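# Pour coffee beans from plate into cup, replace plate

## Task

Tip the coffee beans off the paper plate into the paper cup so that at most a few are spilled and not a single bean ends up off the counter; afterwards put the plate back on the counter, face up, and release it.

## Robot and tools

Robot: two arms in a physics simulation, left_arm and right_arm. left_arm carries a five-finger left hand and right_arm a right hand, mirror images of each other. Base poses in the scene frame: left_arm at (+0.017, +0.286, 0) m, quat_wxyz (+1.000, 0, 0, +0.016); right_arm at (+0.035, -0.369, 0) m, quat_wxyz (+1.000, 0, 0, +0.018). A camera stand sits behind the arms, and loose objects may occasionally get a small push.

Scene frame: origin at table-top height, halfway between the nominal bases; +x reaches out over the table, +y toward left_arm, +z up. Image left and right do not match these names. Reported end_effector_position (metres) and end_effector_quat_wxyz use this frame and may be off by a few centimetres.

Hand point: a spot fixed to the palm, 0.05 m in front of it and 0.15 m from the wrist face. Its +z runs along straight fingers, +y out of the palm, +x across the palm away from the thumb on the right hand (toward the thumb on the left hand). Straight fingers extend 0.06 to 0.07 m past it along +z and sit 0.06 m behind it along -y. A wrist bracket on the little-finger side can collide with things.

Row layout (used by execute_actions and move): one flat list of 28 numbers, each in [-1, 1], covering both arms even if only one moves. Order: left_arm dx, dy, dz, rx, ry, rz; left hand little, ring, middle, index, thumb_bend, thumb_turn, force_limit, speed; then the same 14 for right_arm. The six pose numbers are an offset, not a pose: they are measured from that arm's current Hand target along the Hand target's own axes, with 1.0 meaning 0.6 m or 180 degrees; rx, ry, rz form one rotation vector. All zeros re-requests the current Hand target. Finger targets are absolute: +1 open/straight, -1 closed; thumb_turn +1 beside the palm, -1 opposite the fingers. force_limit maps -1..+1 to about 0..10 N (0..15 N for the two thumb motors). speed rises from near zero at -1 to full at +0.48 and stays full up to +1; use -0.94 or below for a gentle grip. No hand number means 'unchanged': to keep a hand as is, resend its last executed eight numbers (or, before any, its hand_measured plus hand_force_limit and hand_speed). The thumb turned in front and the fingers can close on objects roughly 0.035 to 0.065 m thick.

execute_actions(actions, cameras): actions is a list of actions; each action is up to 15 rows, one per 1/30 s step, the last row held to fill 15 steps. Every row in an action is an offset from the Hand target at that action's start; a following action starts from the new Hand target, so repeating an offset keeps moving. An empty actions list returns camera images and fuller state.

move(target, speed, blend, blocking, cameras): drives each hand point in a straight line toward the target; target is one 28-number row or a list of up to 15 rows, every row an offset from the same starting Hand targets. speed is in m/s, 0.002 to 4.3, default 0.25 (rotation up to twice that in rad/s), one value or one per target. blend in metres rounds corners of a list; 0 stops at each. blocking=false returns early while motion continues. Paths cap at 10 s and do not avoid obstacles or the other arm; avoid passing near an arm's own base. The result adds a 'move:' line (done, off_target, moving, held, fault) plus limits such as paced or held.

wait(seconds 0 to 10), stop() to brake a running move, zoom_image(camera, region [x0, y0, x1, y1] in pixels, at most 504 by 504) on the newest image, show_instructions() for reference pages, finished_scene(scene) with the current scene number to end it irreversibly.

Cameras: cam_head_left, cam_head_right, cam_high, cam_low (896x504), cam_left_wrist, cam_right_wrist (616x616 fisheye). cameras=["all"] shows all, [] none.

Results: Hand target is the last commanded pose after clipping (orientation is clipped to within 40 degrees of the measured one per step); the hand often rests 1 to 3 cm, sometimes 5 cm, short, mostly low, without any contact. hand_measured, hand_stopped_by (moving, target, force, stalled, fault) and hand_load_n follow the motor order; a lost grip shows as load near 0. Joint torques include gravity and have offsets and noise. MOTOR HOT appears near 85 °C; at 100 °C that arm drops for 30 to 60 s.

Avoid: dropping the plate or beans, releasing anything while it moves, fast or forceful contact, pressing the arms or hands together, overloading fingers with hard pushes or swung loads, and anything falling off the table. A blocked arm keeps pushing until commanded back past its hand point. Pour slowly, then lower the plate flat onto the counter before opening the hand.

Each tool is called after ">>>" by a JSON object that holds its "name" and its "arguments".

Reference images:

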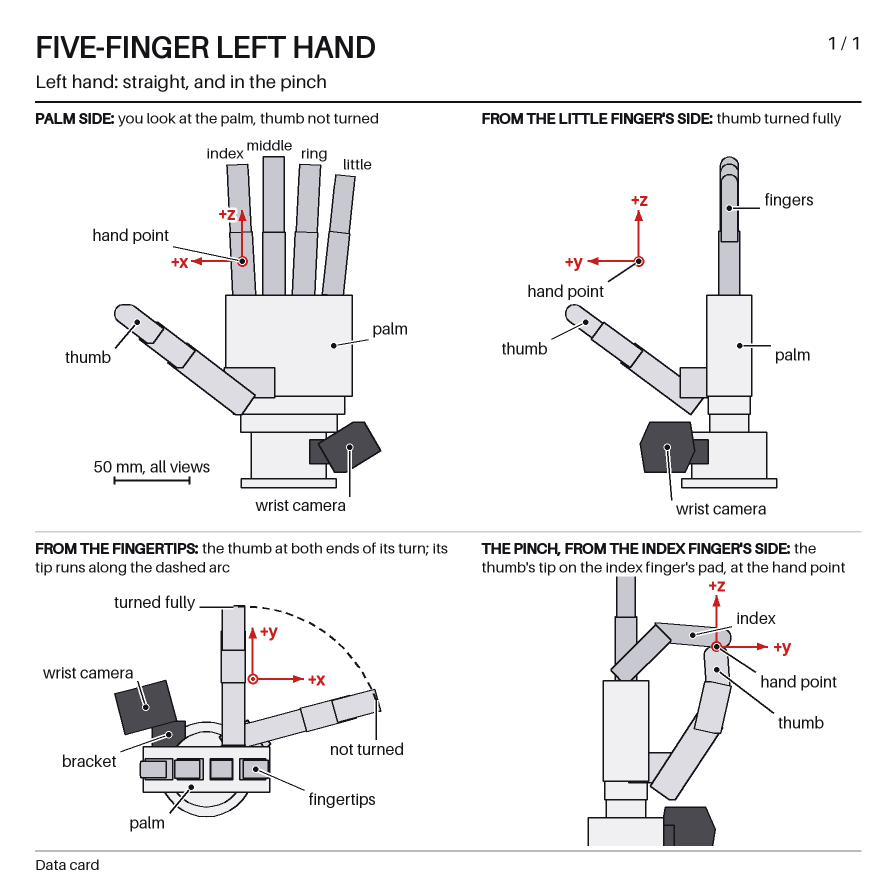

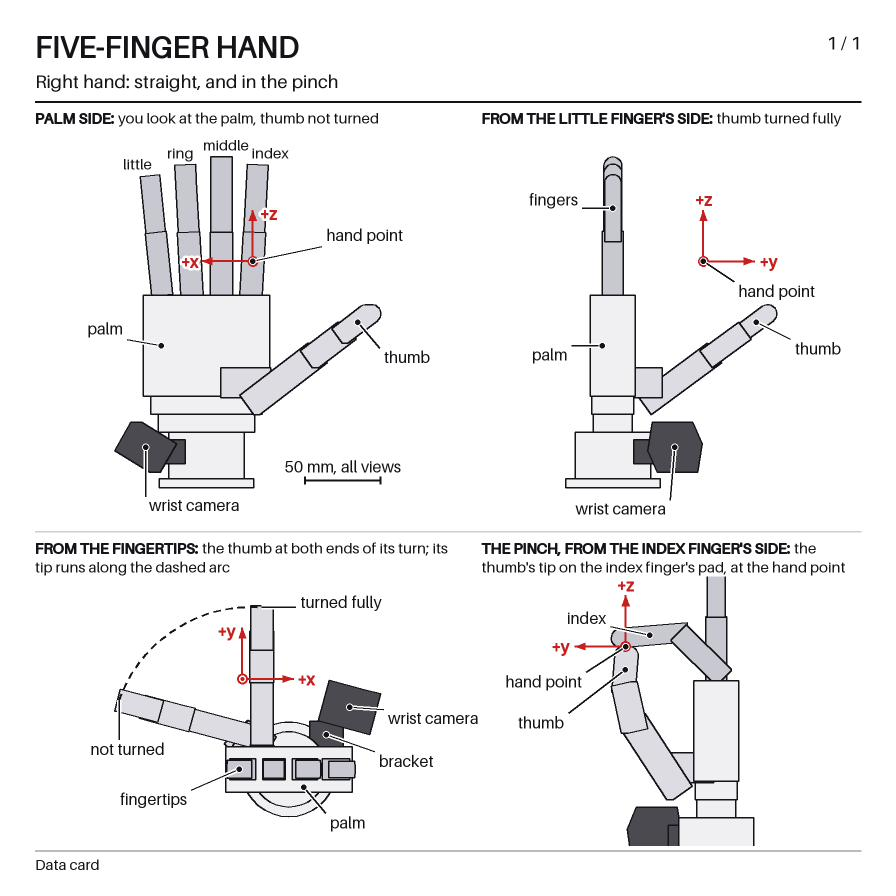

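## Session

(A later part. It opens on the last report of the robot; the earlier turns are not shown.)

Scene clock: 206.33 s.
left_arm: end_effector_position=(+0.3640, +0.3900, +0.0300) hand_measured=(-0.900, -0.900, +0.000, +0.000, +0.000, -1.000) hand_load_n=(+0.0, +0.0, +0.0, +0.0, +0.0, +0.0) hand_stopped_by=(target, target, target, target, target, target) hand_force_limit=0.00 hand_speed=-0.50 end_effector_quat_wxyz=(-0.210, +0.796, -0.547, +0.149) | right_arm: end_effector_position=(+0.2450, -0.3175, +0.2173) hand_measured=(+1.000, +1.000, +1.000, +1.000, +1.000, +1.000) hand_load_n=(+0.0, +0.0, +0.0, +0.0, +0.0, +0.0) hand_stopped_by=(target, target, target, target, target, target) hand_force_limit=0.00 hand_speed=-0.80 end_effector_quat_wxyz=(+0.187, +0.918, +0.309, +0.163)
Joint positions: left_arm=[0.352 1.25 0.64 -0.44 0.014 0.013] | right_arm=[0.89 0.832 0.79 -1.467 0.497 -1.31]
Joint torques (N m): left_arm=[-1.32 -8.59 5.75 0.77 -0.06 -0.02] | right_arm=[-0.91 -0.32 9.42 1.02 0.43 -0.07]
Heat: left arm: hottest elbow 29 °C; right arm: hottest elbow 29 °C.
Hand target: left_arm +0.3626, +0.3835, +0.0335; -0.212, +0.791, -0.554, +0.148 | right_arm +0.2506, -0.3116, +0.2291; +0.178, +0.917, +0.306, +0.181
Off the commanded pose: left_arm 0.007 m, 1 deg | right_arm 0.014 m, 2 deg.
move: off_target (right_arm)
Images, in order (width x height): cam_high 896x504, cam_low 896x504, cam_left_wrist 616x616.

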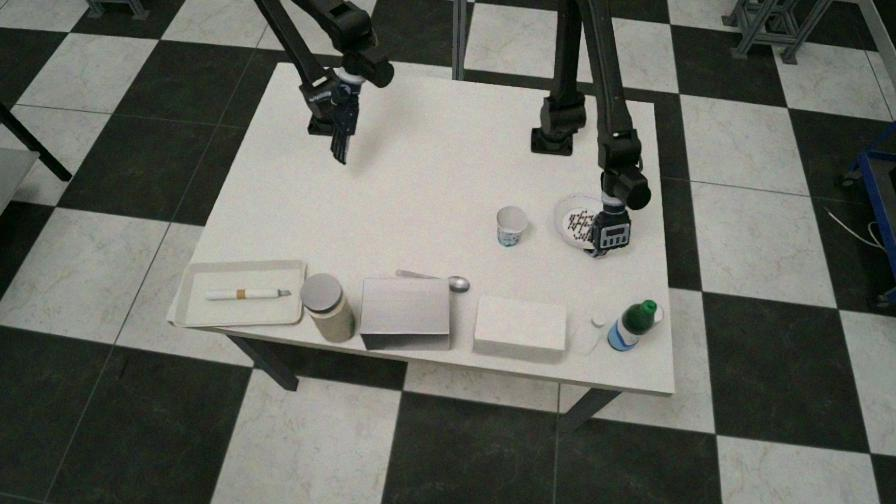

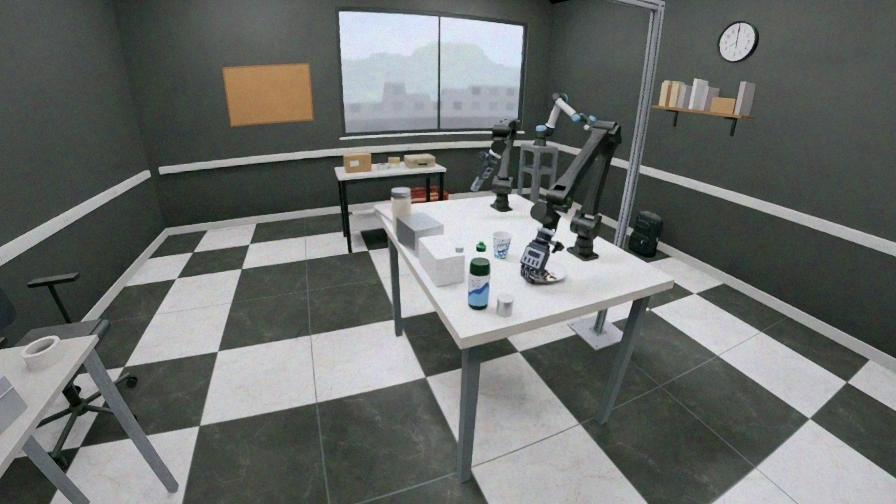

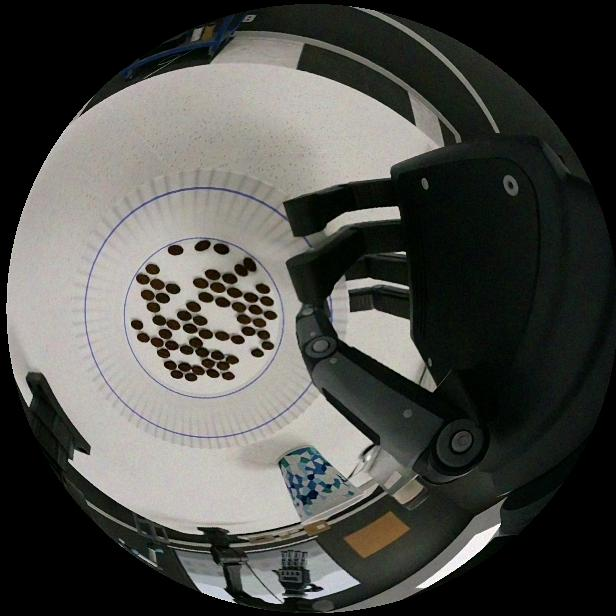

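>>> {"name": "move", "arguments": {"target": [0,0,0,0,0,0,-0.9,-0.9,-0.3,-0.3,0,-1,-0.2,-0.8,0,0,0,0,0,0,1,1,1,1,1,1,0,-0.8], "cameras": ["cam_low","cam_left_wrist"], "speed": 0.05}}

>>> {"name": "zoom_image", "arguments": {"camera": "cam_left_wrist", "region": [80, 120, 440, 480]}}

>>> {"name": "zoom_image", "arguments": {"camera": "cam_low", "region": [500, 210, 590, 300]}}

Scene clock: 216.47 s.
left_arm: end_effector_position=(+0.3576, +0.3877, +0.0253) hand_measured=(-0.900, -0.900, -0.216, -0.218, +0.000, -1.000) hand_load_n=(+0.0, +0.0, +9.0, +4.0, +1.0, -0.5) hand_stopped_by=(target, target, force, force, target, target) hand_force_limit=-0.20 hand_speed=-0.80 end_effector_quat_wxyz=(-0.204, +0.798, -0.548, +0.143) | right_arm: end_effector_position=(+0.2450, -0.3175, +0.2173) hand_measured=(+1.000, +1.000, +1.000, +1.000, +1.000, +1.000) hand_load_n=(+0.0, +0.0, +0.0, +0.0, +0.0, +0.0) hand_stopped_by=(target, target, target, target, target, target) hand_force_limit=0.00 hand_speed=-0.80 end_effector_quat_wxyz=(+0.187, +0.918, +0.309, +0.163)
Joint positions: left_arm=[0.352 1.25 0.629 -0.446 0.013 0.013] | right_arm=[0.89 0.832 0.79 -1.467 0.497 -1.31]
Joint torques (N m): left_arm=[-1.03 -8.35 6.49 1.02 -0.03 -0.02] | right_arm=[-0.97 0.09 9.31 1.05 0.43 -0.06]
Heat: left arm: hottest elbow 29 °C; right arm: hottest elbow 29 °C.
Hand target: left_arm +0.3626, +0.3835, +0.0335; -0.212, +0.791, -0.554, +0.148 | right_arm +0.2506, -0.3116, +0.2291; +0.178, +0.917, +0.306, +0.181
Off the commanded pose: left_arm 0.011 m, 2 deg | right_arm 0.014 m, 2 deg.
move: off_target (left_arm, right_arm)
Images, in order (width x height): cam_low 896x504, cam_left_wrist 616x616.

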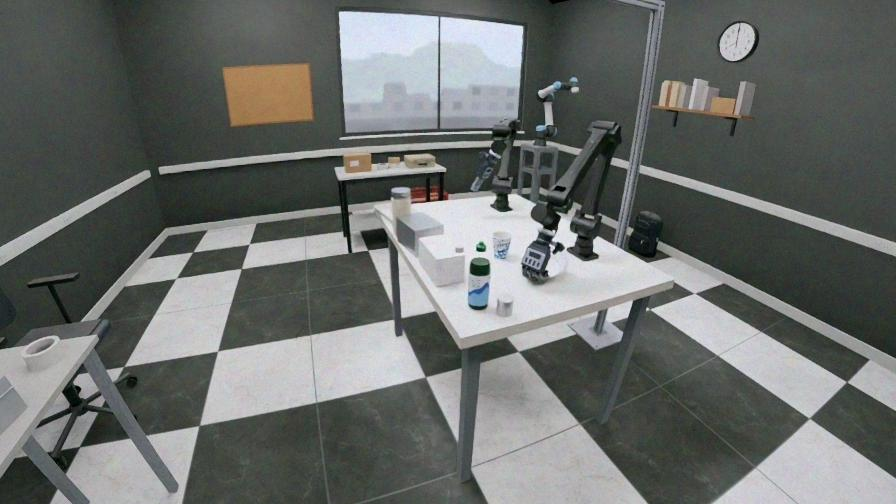

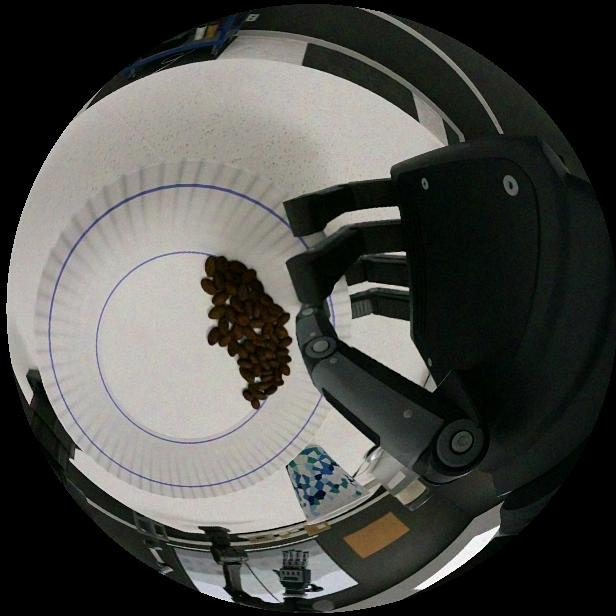

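Scaled by 1.400 from the camera's 616x616 image, which has a finer 880x880 frame.

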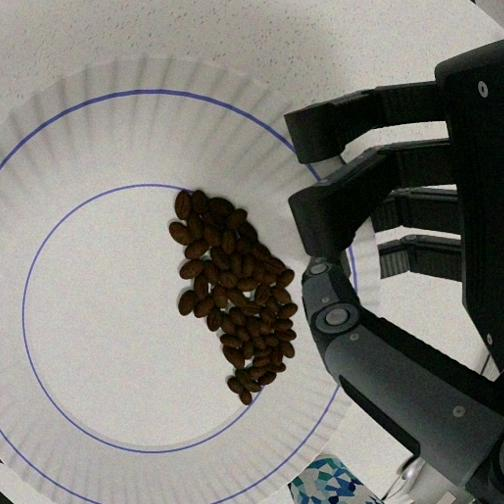

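Scaled by 5.600 from the camera's 896x504 image, which has a finer 1280x720 frame.

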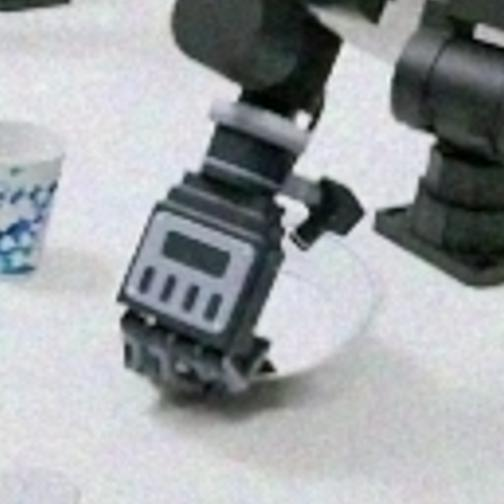

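>>> {"name": "move", "arguments": {"target": [[0,-0.1083,-0.1876,0,0,0,-0.9,-0.9,-0.3,-0.3,0,-1,-0.2,-0.8,0,0,0,0,0,0,1,1,1,1,1,1,0,-0.8],[0.5225,-0.2823,-0.2343,0.1748,0.1620,0.1323,-0.9,-0.9,-0.3,-0.3,0,-1,-0.2,-0.8,0,0,0,0,0,0,1,1,1,1,1,1,0,-0.8]], "cameras": ["cam_head_left","cam_head_right","cam_high","cam_low","cam_left_wrist"], "speed": [0.08,0.12], "blend": [0.02,0]}}

>>> {"name": "zoom_image", "arguments": {"camera": "cam_left_wrist", "region": [16, 120, 436, 540]}}

>>> {"name": "zoom_image", "arguments": {"camera": "cam_high", "region": [430, 140, 590, 280]}}

>>> {"name": "zoom_image", "arguments": {"camera": "cam_low", "region": [440, 170, 560, 290]}}

Scene clock: 315.20 s.
left_arm: end_effector_position=(+0.5176, +0.1285, +0.2030) hand_measured=(-0.900, -0.900, -0.216, -0.218, +0.000, -1.000) hand_load_n=(+0.0, +0.0, +9.0, +4.0, +1.0, -0.5) hand_stopped_by=(target, target, force, force, target, target) hand_force_limit=-0.20 hand_speed=-0.80 end_effector_quat_wxyz=(+0.277, -0.541, +0.683, -0.405) | right_arm: end_effector_position=(+0.2450, -0.3175, +0.2173) hand_measured=(+1.000, +1.000, +1.000, +1.000, +1.000, +1.000) hand_load_n=(+0.0, +0.0, +0.0, +0.0, +0.0, +0.0) hand_stopped_by=(target, target, target, target, target, target) hand_force_limit=0.00 hand_speed=-0.80 end_effector_quat_wxyz=(+0.187, +0.918, +0.309, +0.163)
Joint positions: left_arm=[-0.247 1.243 0.925 -0.23 0.074 -0.026] | right_arm=[0.89 0.832 0.79 -1.467 0.497 -1.31]
Joint torques (N m): left_arm=[-1.32 -8.12 11.85 3.21 0.18 0.14] | right_arm=[-1.26 -0.15 9.39 0.98 0.43 -0.06]
Heat: left arm: hottest elbow 31 °C; right arm: hottest elbow 29 °C.
Hand target: left_arm +0.5418, +0.1150, +0.2397; +0.297, -0.515, +0.676, -0.435 | right_arm +0.2506, -0.3116, +0.2291; +0.178, +0.917, +0.306, +0.181
Off the commanded pose: left_arm 0.046 m, 5 deg | right_arm 0.014 m, 2 deg.
move: off_target (left_arm, right_arm)
Images, in order (width x height): cam_head_left 896x504, cam_head_right 896x504, cam_high 896x504, cam_low 896x504, cam_left_wrist 616x616.

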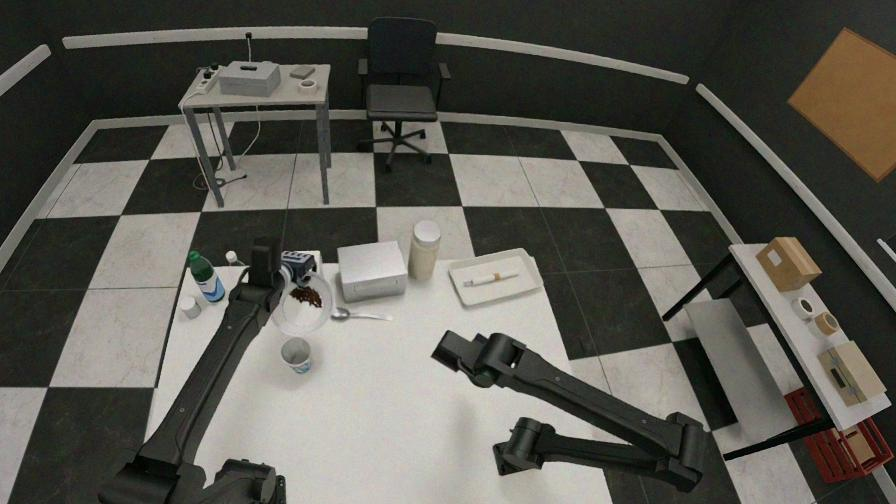

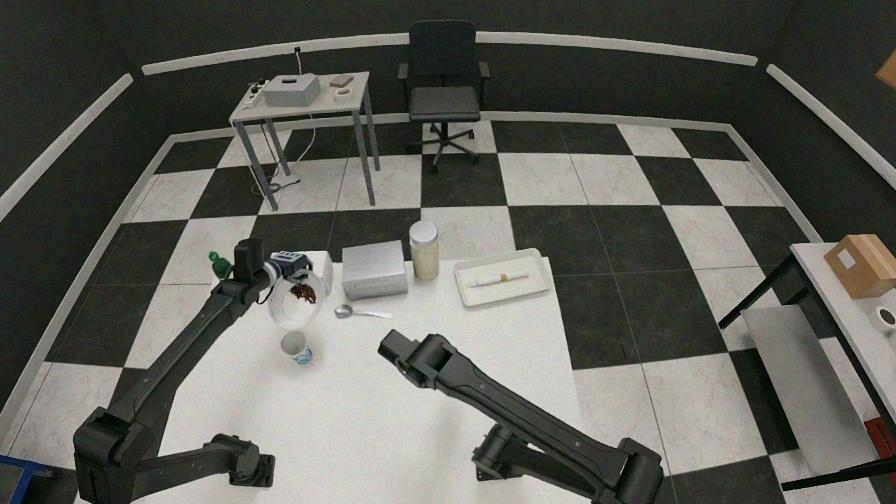

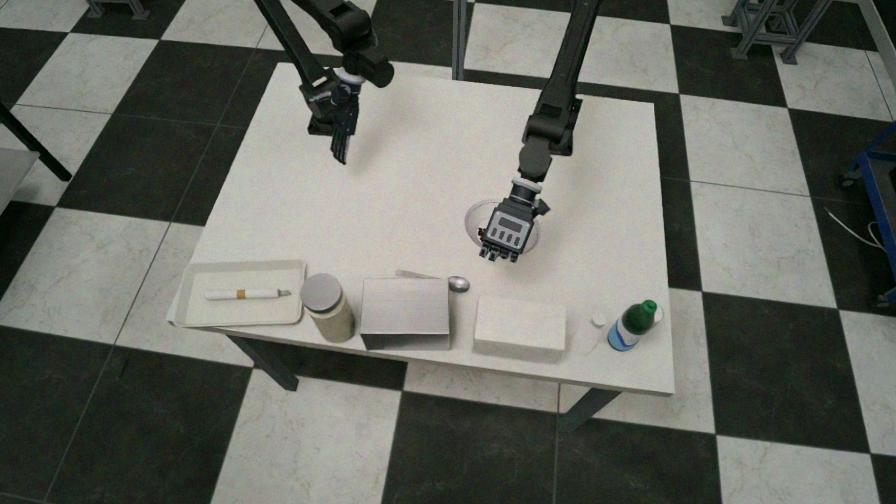

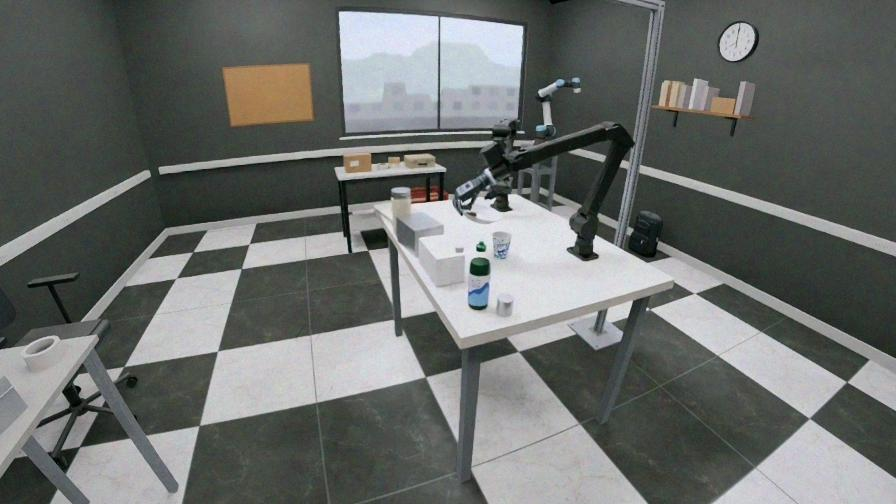

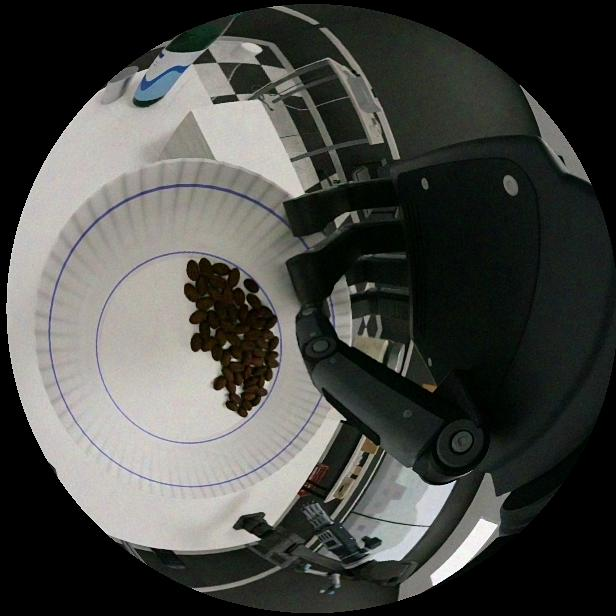

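Scaled by 1.200 from the camera's 616x616 image, which has a finer 880x880 frame.

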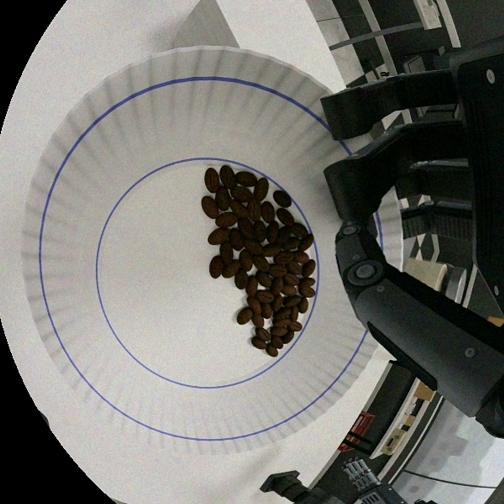

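Scaled by 3.150 from the camera's 896x504 image, which has a finer 1280x720 frame.

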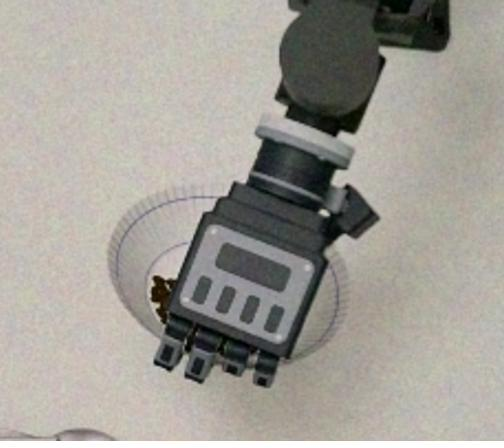

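Scaled by 4.200 from the camera's 896x504 image, which has a finer 1280x720 frame.

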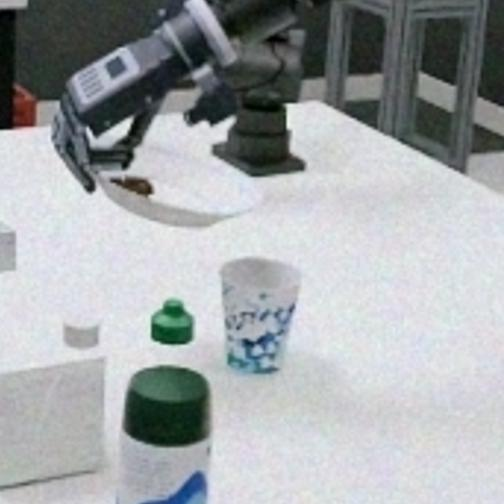

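>>> {"name": "move", "arguments": {"target": [[0.0048,-0.0170,-0.0266,0.0555,0.0032,-0.0006,-0.9,-0.9,-0.3,-0.3,0,-1,-0.2,-0.8,0,0,0,0,0,0,1,1,1,1,1,1,0,-0.8],[0.0095,-0.0340,-0.0532,0.1109,0.0063,-0.0012,-0.9,-0.9,-0.3,-0.3,0,-1,-0.2,-0.8,0,0,0,0,0,0,1,1,1,1,1,1,0,-0.8]], "cameras": ["cam_head_left","cam_high","cam_low","cam_left_wrist"], "speed": 0.05}}

>>> {"name": "zoom_image", "arguments": {"camera": "cam_left_wrist", "region": [16, 120, 436, 540]}}

>>> {"name": "zoom_image", "arguments": {"camera": "cam_high", "region": [440, 150, 580, 260]}}

>>> {"name": "zoom_image", "arguments": {"camera": "cam_low", "region": [440, 170, 560, 290]}}

>>> {"name": "zoom_image", "arguments": {"camera": "cam_head_left", "region": [230, 230, 370, 390]}}

Scene clock: 339.03 s.
left_arm: end_effector_position=(+0.5230, +0.1237, +0.2475) hand_measured=(-0.900, -0.900, -0.216, -0.218, +0.000, -1.000) hand_load_n=(+0.0, +0.0, +9.0, +4.0, +1.0, -0.5) hand_stopped_by=(target, target, force, force, target, target) hand_force_limit=-0.20 hand_speed=-0.80 end_effector_quat_wxyz=(+0.365, -0.471, +0.605, -0.528) | right_arm: end_effector_position=(+0.2450, -0.3175, +0.2173) hand_measured=(+1.000, +1.000, +1.000, +1.000, +1.000, +1.000) hand_load_n=(+0.0, +0.0, +0.0, +0.0, +0.0, +0.0) hand_stopped_by=(target, target, target, target, target, target) hand_force_limit=0.00 hand_speed=-0.80 end_effector_quat_wxyz=(+0.187, +0.918, +0.309, +0.163)
Joint positions: left_arm=[-0.247 1.147 0.74 0.23 0.088 -0.041] | right_arm=[0.89 0.832 0.79 -1.467 0.497 -1.31]
Joint torques (N m): left_arm=[-0.5 -9.76 7.79 3.47 0.16 -0.05] | right_arm=[-1.03 0.09 9.31 1.03 0.43 -0.05]
Heat: left arm: hottest elbow 34 °C; right arm: hottest elbow 29 °C.
Hand target: left_arm +0.5219, +0.1167, +0.2724; +0.374, -0.453, +0.593, -0.551 | right_arm +0.2506, -0.3116, +0.2291; +0.178, +0.917, +0.306, +0.181
Off the commanded pose: left_arm 0.026 m, 4 deg | right_arm 0.014 m, 2 deg.
move: off_target (left_arm, right_arm)
Images, in order (width x height): cam_head_left 896x504, cam_high 896x504, cam_low 896x504, cam_left_wrist 616x616.

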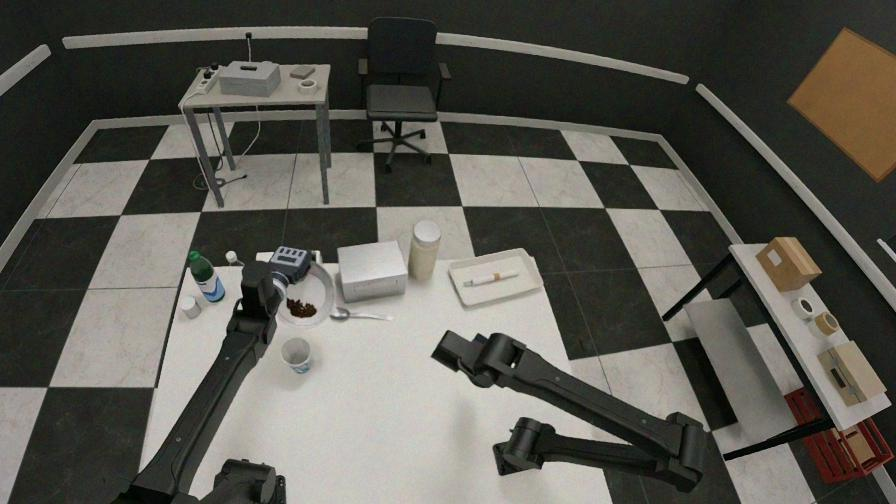

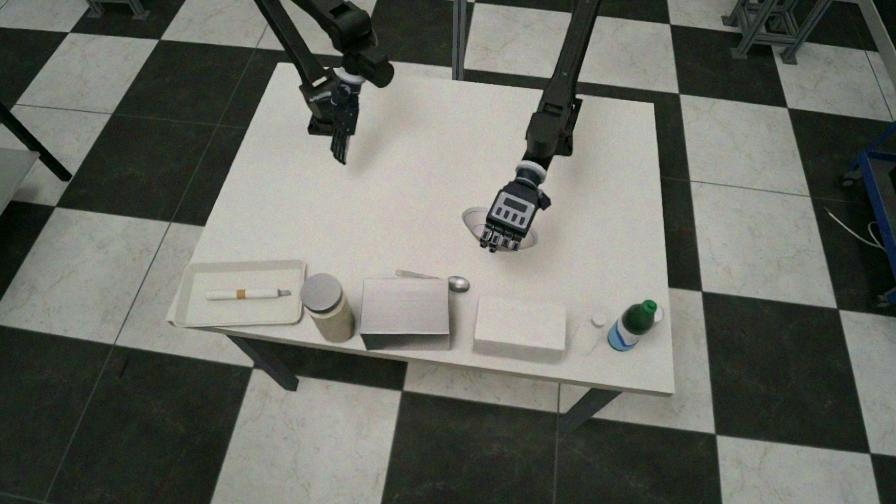

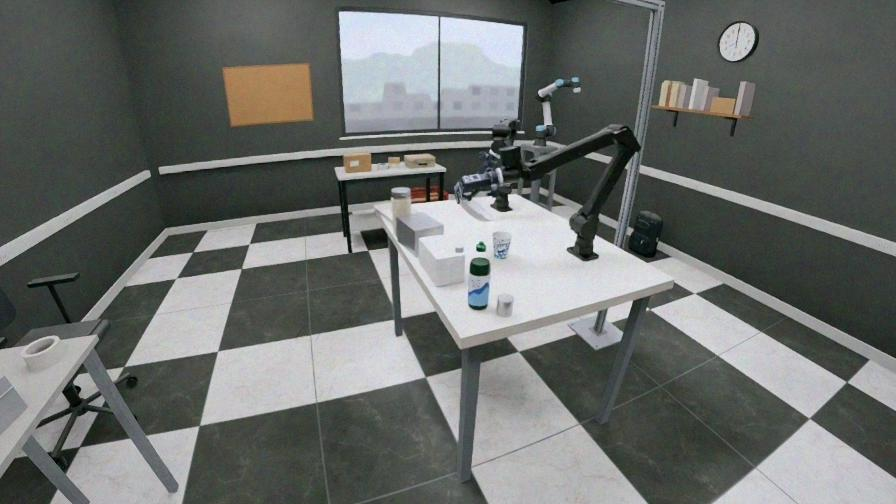

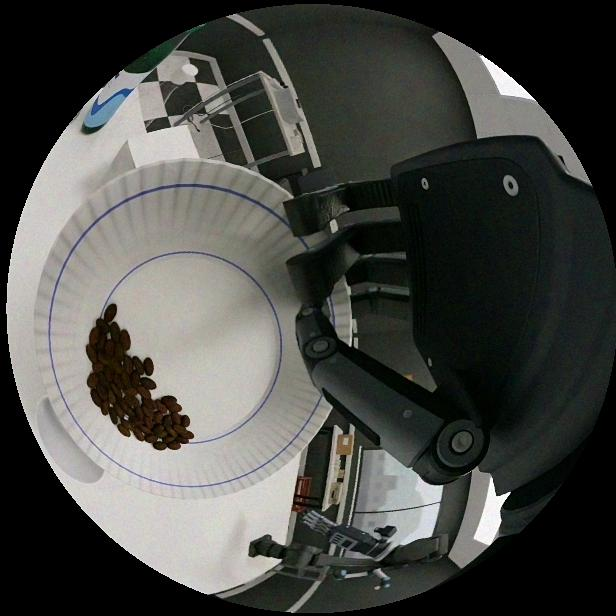

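Scaled by 1.200 from the camera's 616x616 image, which has a finer 880x880 frame.

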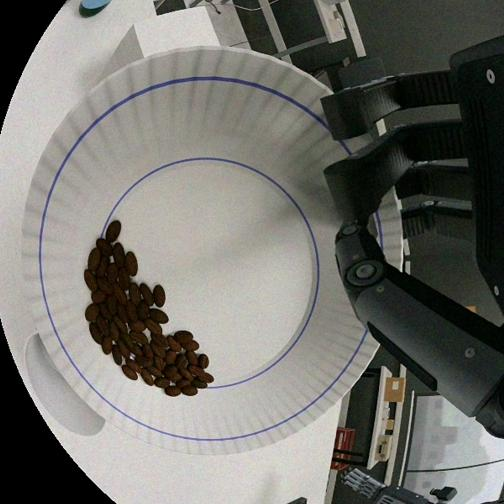

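Scaled by 3.600 from the camera's 896x504 image, which has a finer 1280x720 frame.

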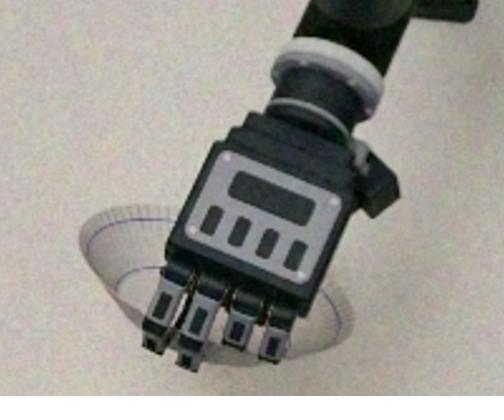

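Scaled by 4.200 from the camera's 896x504 image, which has a finer 1280x720 frame.

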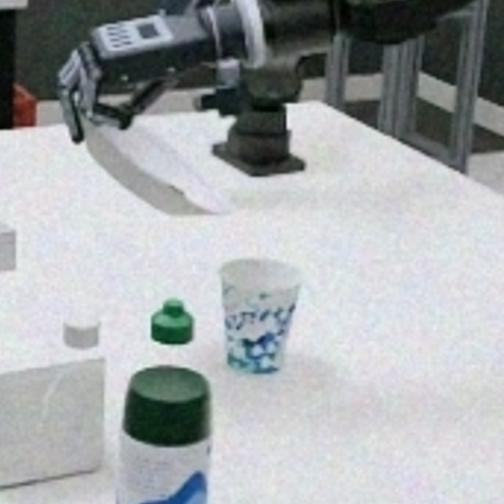

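Scaled by 3.150 from the camera's 896x504 image, which has a finer 1280x720 frame.

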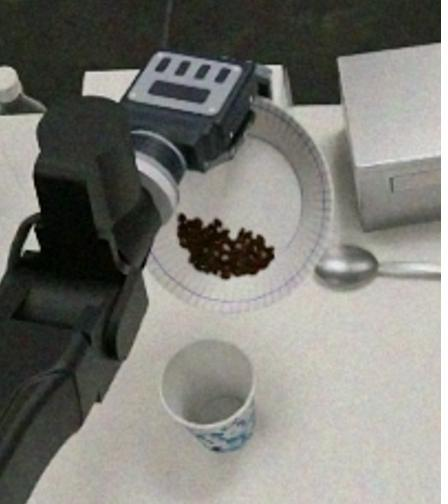

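>>> {"name": "move", "arguments": {"target": [-0.0007,-0.0040,-0.0767,0.0555,0.0032,-0.0006,-0.9,-0.9,-0.3,-0.3,0,-1,-0.2,-0.8,0,0,0,0,0,0,1,1,1,1,1,1,0,-0.8], "cameras": ["cam_head_left","cam_high","cam_low","cam_left_wrist"], "speed": 0.06}}

>>> {"name": "zoom_image", "arguments": {"camera": "cam_left_wrist", "region": [16, 120, 436, 540]}}

>>> {"name": "zoom_image", "arguments": {"camera": "cam_high", "region": [440, 150, 580, 260]}}

>>> {"name": "zoom_image", "arguments": {"camera": "cam_low", "region": [440, 170, 560, 290]}}

>>> {"name": "zoom_image", "arguments": {"camera": "cam_head_left", "region": [230, 230, 370, 390]}}

Scene clock: 358.33 s.
left_arm: end_effector_position=(+0.4785, +0.1284, +0.2569) hand_measured=(-0.900, -0.900, -0.216, -0.218, +0.000, -1.000) hand_load_n=(+0.0, +0.0, +9.0, +4.0, +1.0, -0.5) hand_stopped_by=(target, target, force, force, target, target) hand_force_limit=-0.20 hand_speed=-0.80 end_effector_quat_wxyz=(+0.396, -0.430, +0.561, -0.586) | right_arm: end_effector_position=(+0.2450, -0.3175, +0.2173) hand_measured=(+1.000, +1.000, +1.000, +1.000, +1.000, +1.000) hand_load_n=(+0.0, +0.0, +0.0, +0.0, +0.0, +0.0) hand_stopped_by=(target, target, target, target, target, target) hand_force_limit=0.00 hand_speed=-0.80 end_effector_quat_wxyz=(+0.187, +0.918, +0.309, +0.163)
Joint positions: left_arm=[-0.247 1.017 0.546 0.471 0.108 -0.059] | right_arm=[0.89 0.832 0.79 -1.467 0.497 -1.31]
Joint torques (N m): left_arm=[0.97 -6.77 7.56 3.48 0.16 -0.06] | right_arm=[-0.91 -0.09 9.37 1.05 0.44 -0.05]
Heat: left arm: hottest elbow 35 °C; right arm: hottest elbow 29 °C.
Hand target: left_arm +0.4790, +0.1316, +0.2800; +0.409, -0.416, +0.544, -0.603 | right_arm +0.2506, -0.3116, +0.2291; +0.178, +0.917, +0.306, +0.181
Off the commanded pose: left_arm 0.023 m, 4 deg | right_arm 0.014 m, 2 deg.
move: off_target (left_arm, right_arm)
Images, in order (width x height): cam_head_left 896x504, cam_high 896x504, cam_low 896x504, cam_left_wrist 616x616.

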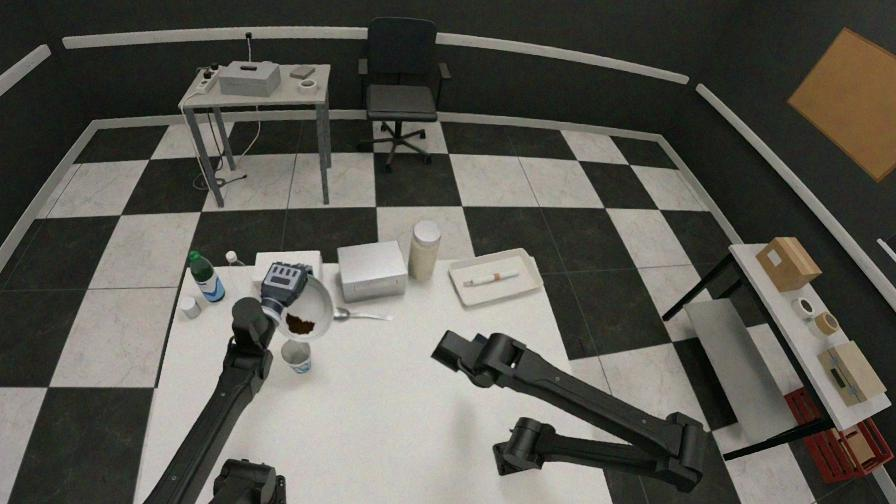

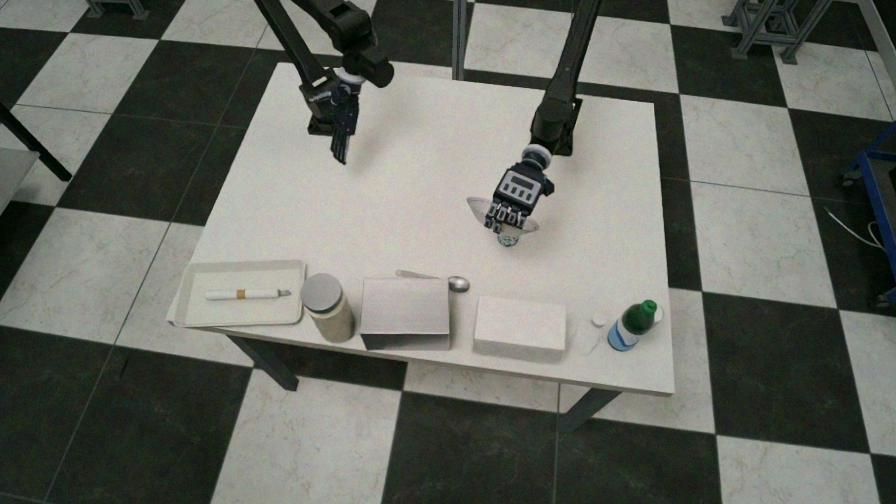

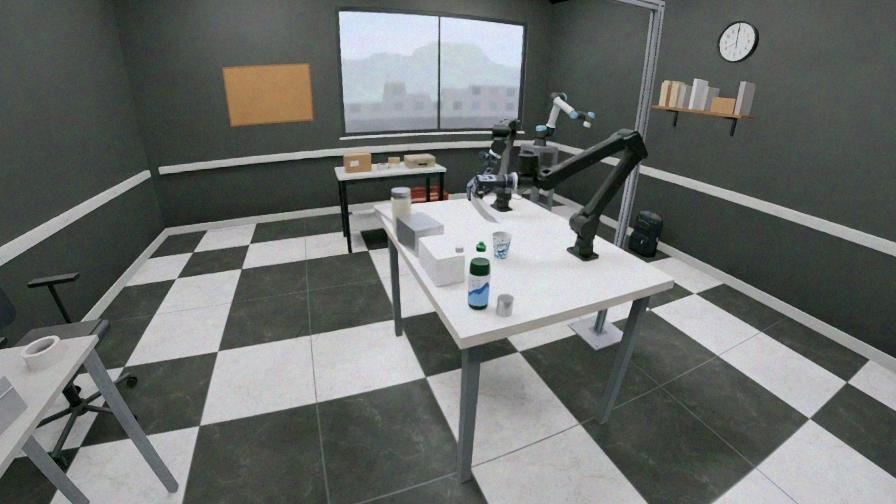

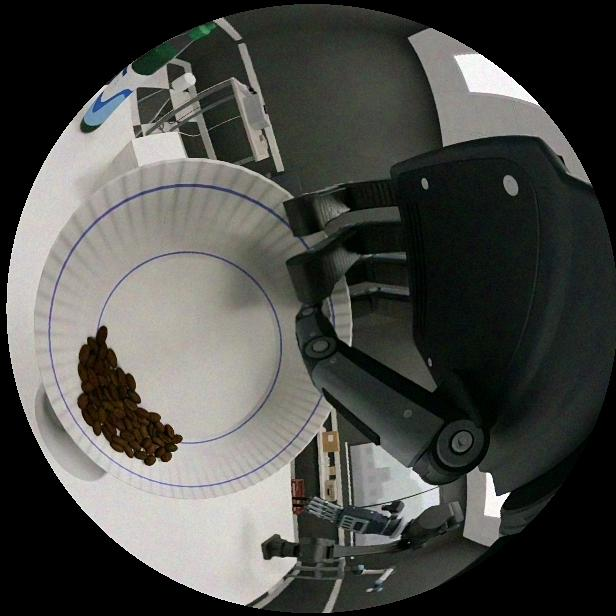

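Scaled by 1.200 from the camera's 616x616 image, which has a finer 880x880 frame.

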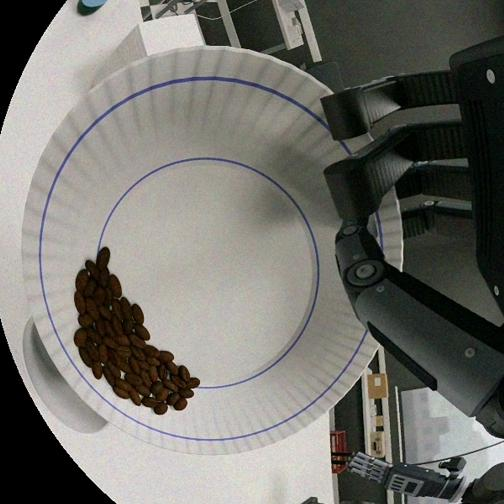

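Scaled by 3.600 from the camera's 896x504 image, which has a finer 1280x720 frame.

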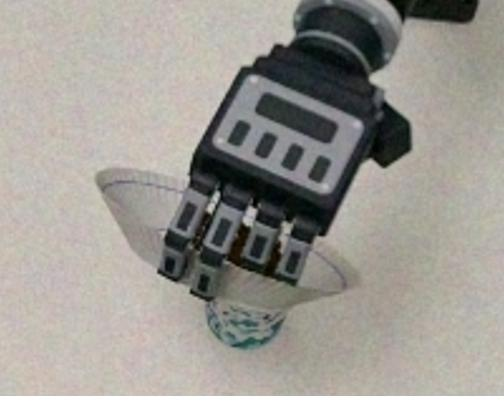

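Scaled by 4.200 from the camera's 896x504 image, which has a finer 1280x720 frame.

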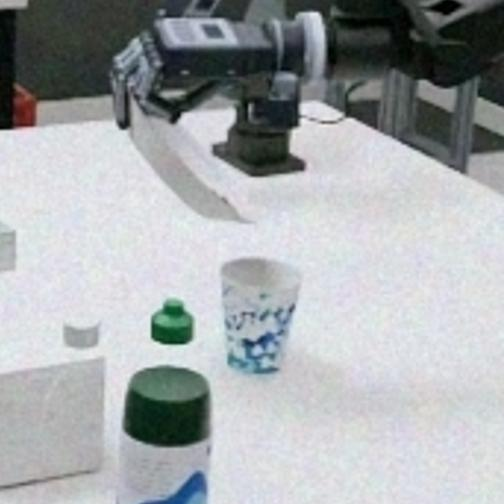

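Scaled by 3.150 from the camera's 896x504 image, which has a finer 1280x720 frame.

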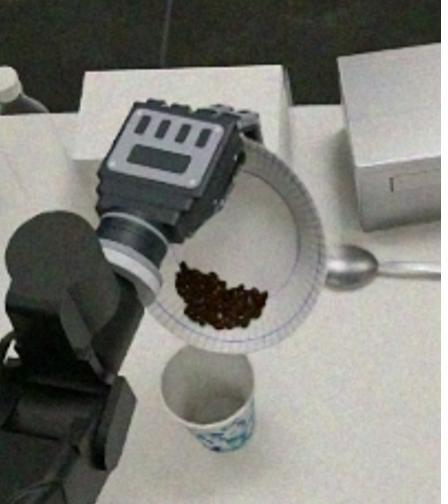

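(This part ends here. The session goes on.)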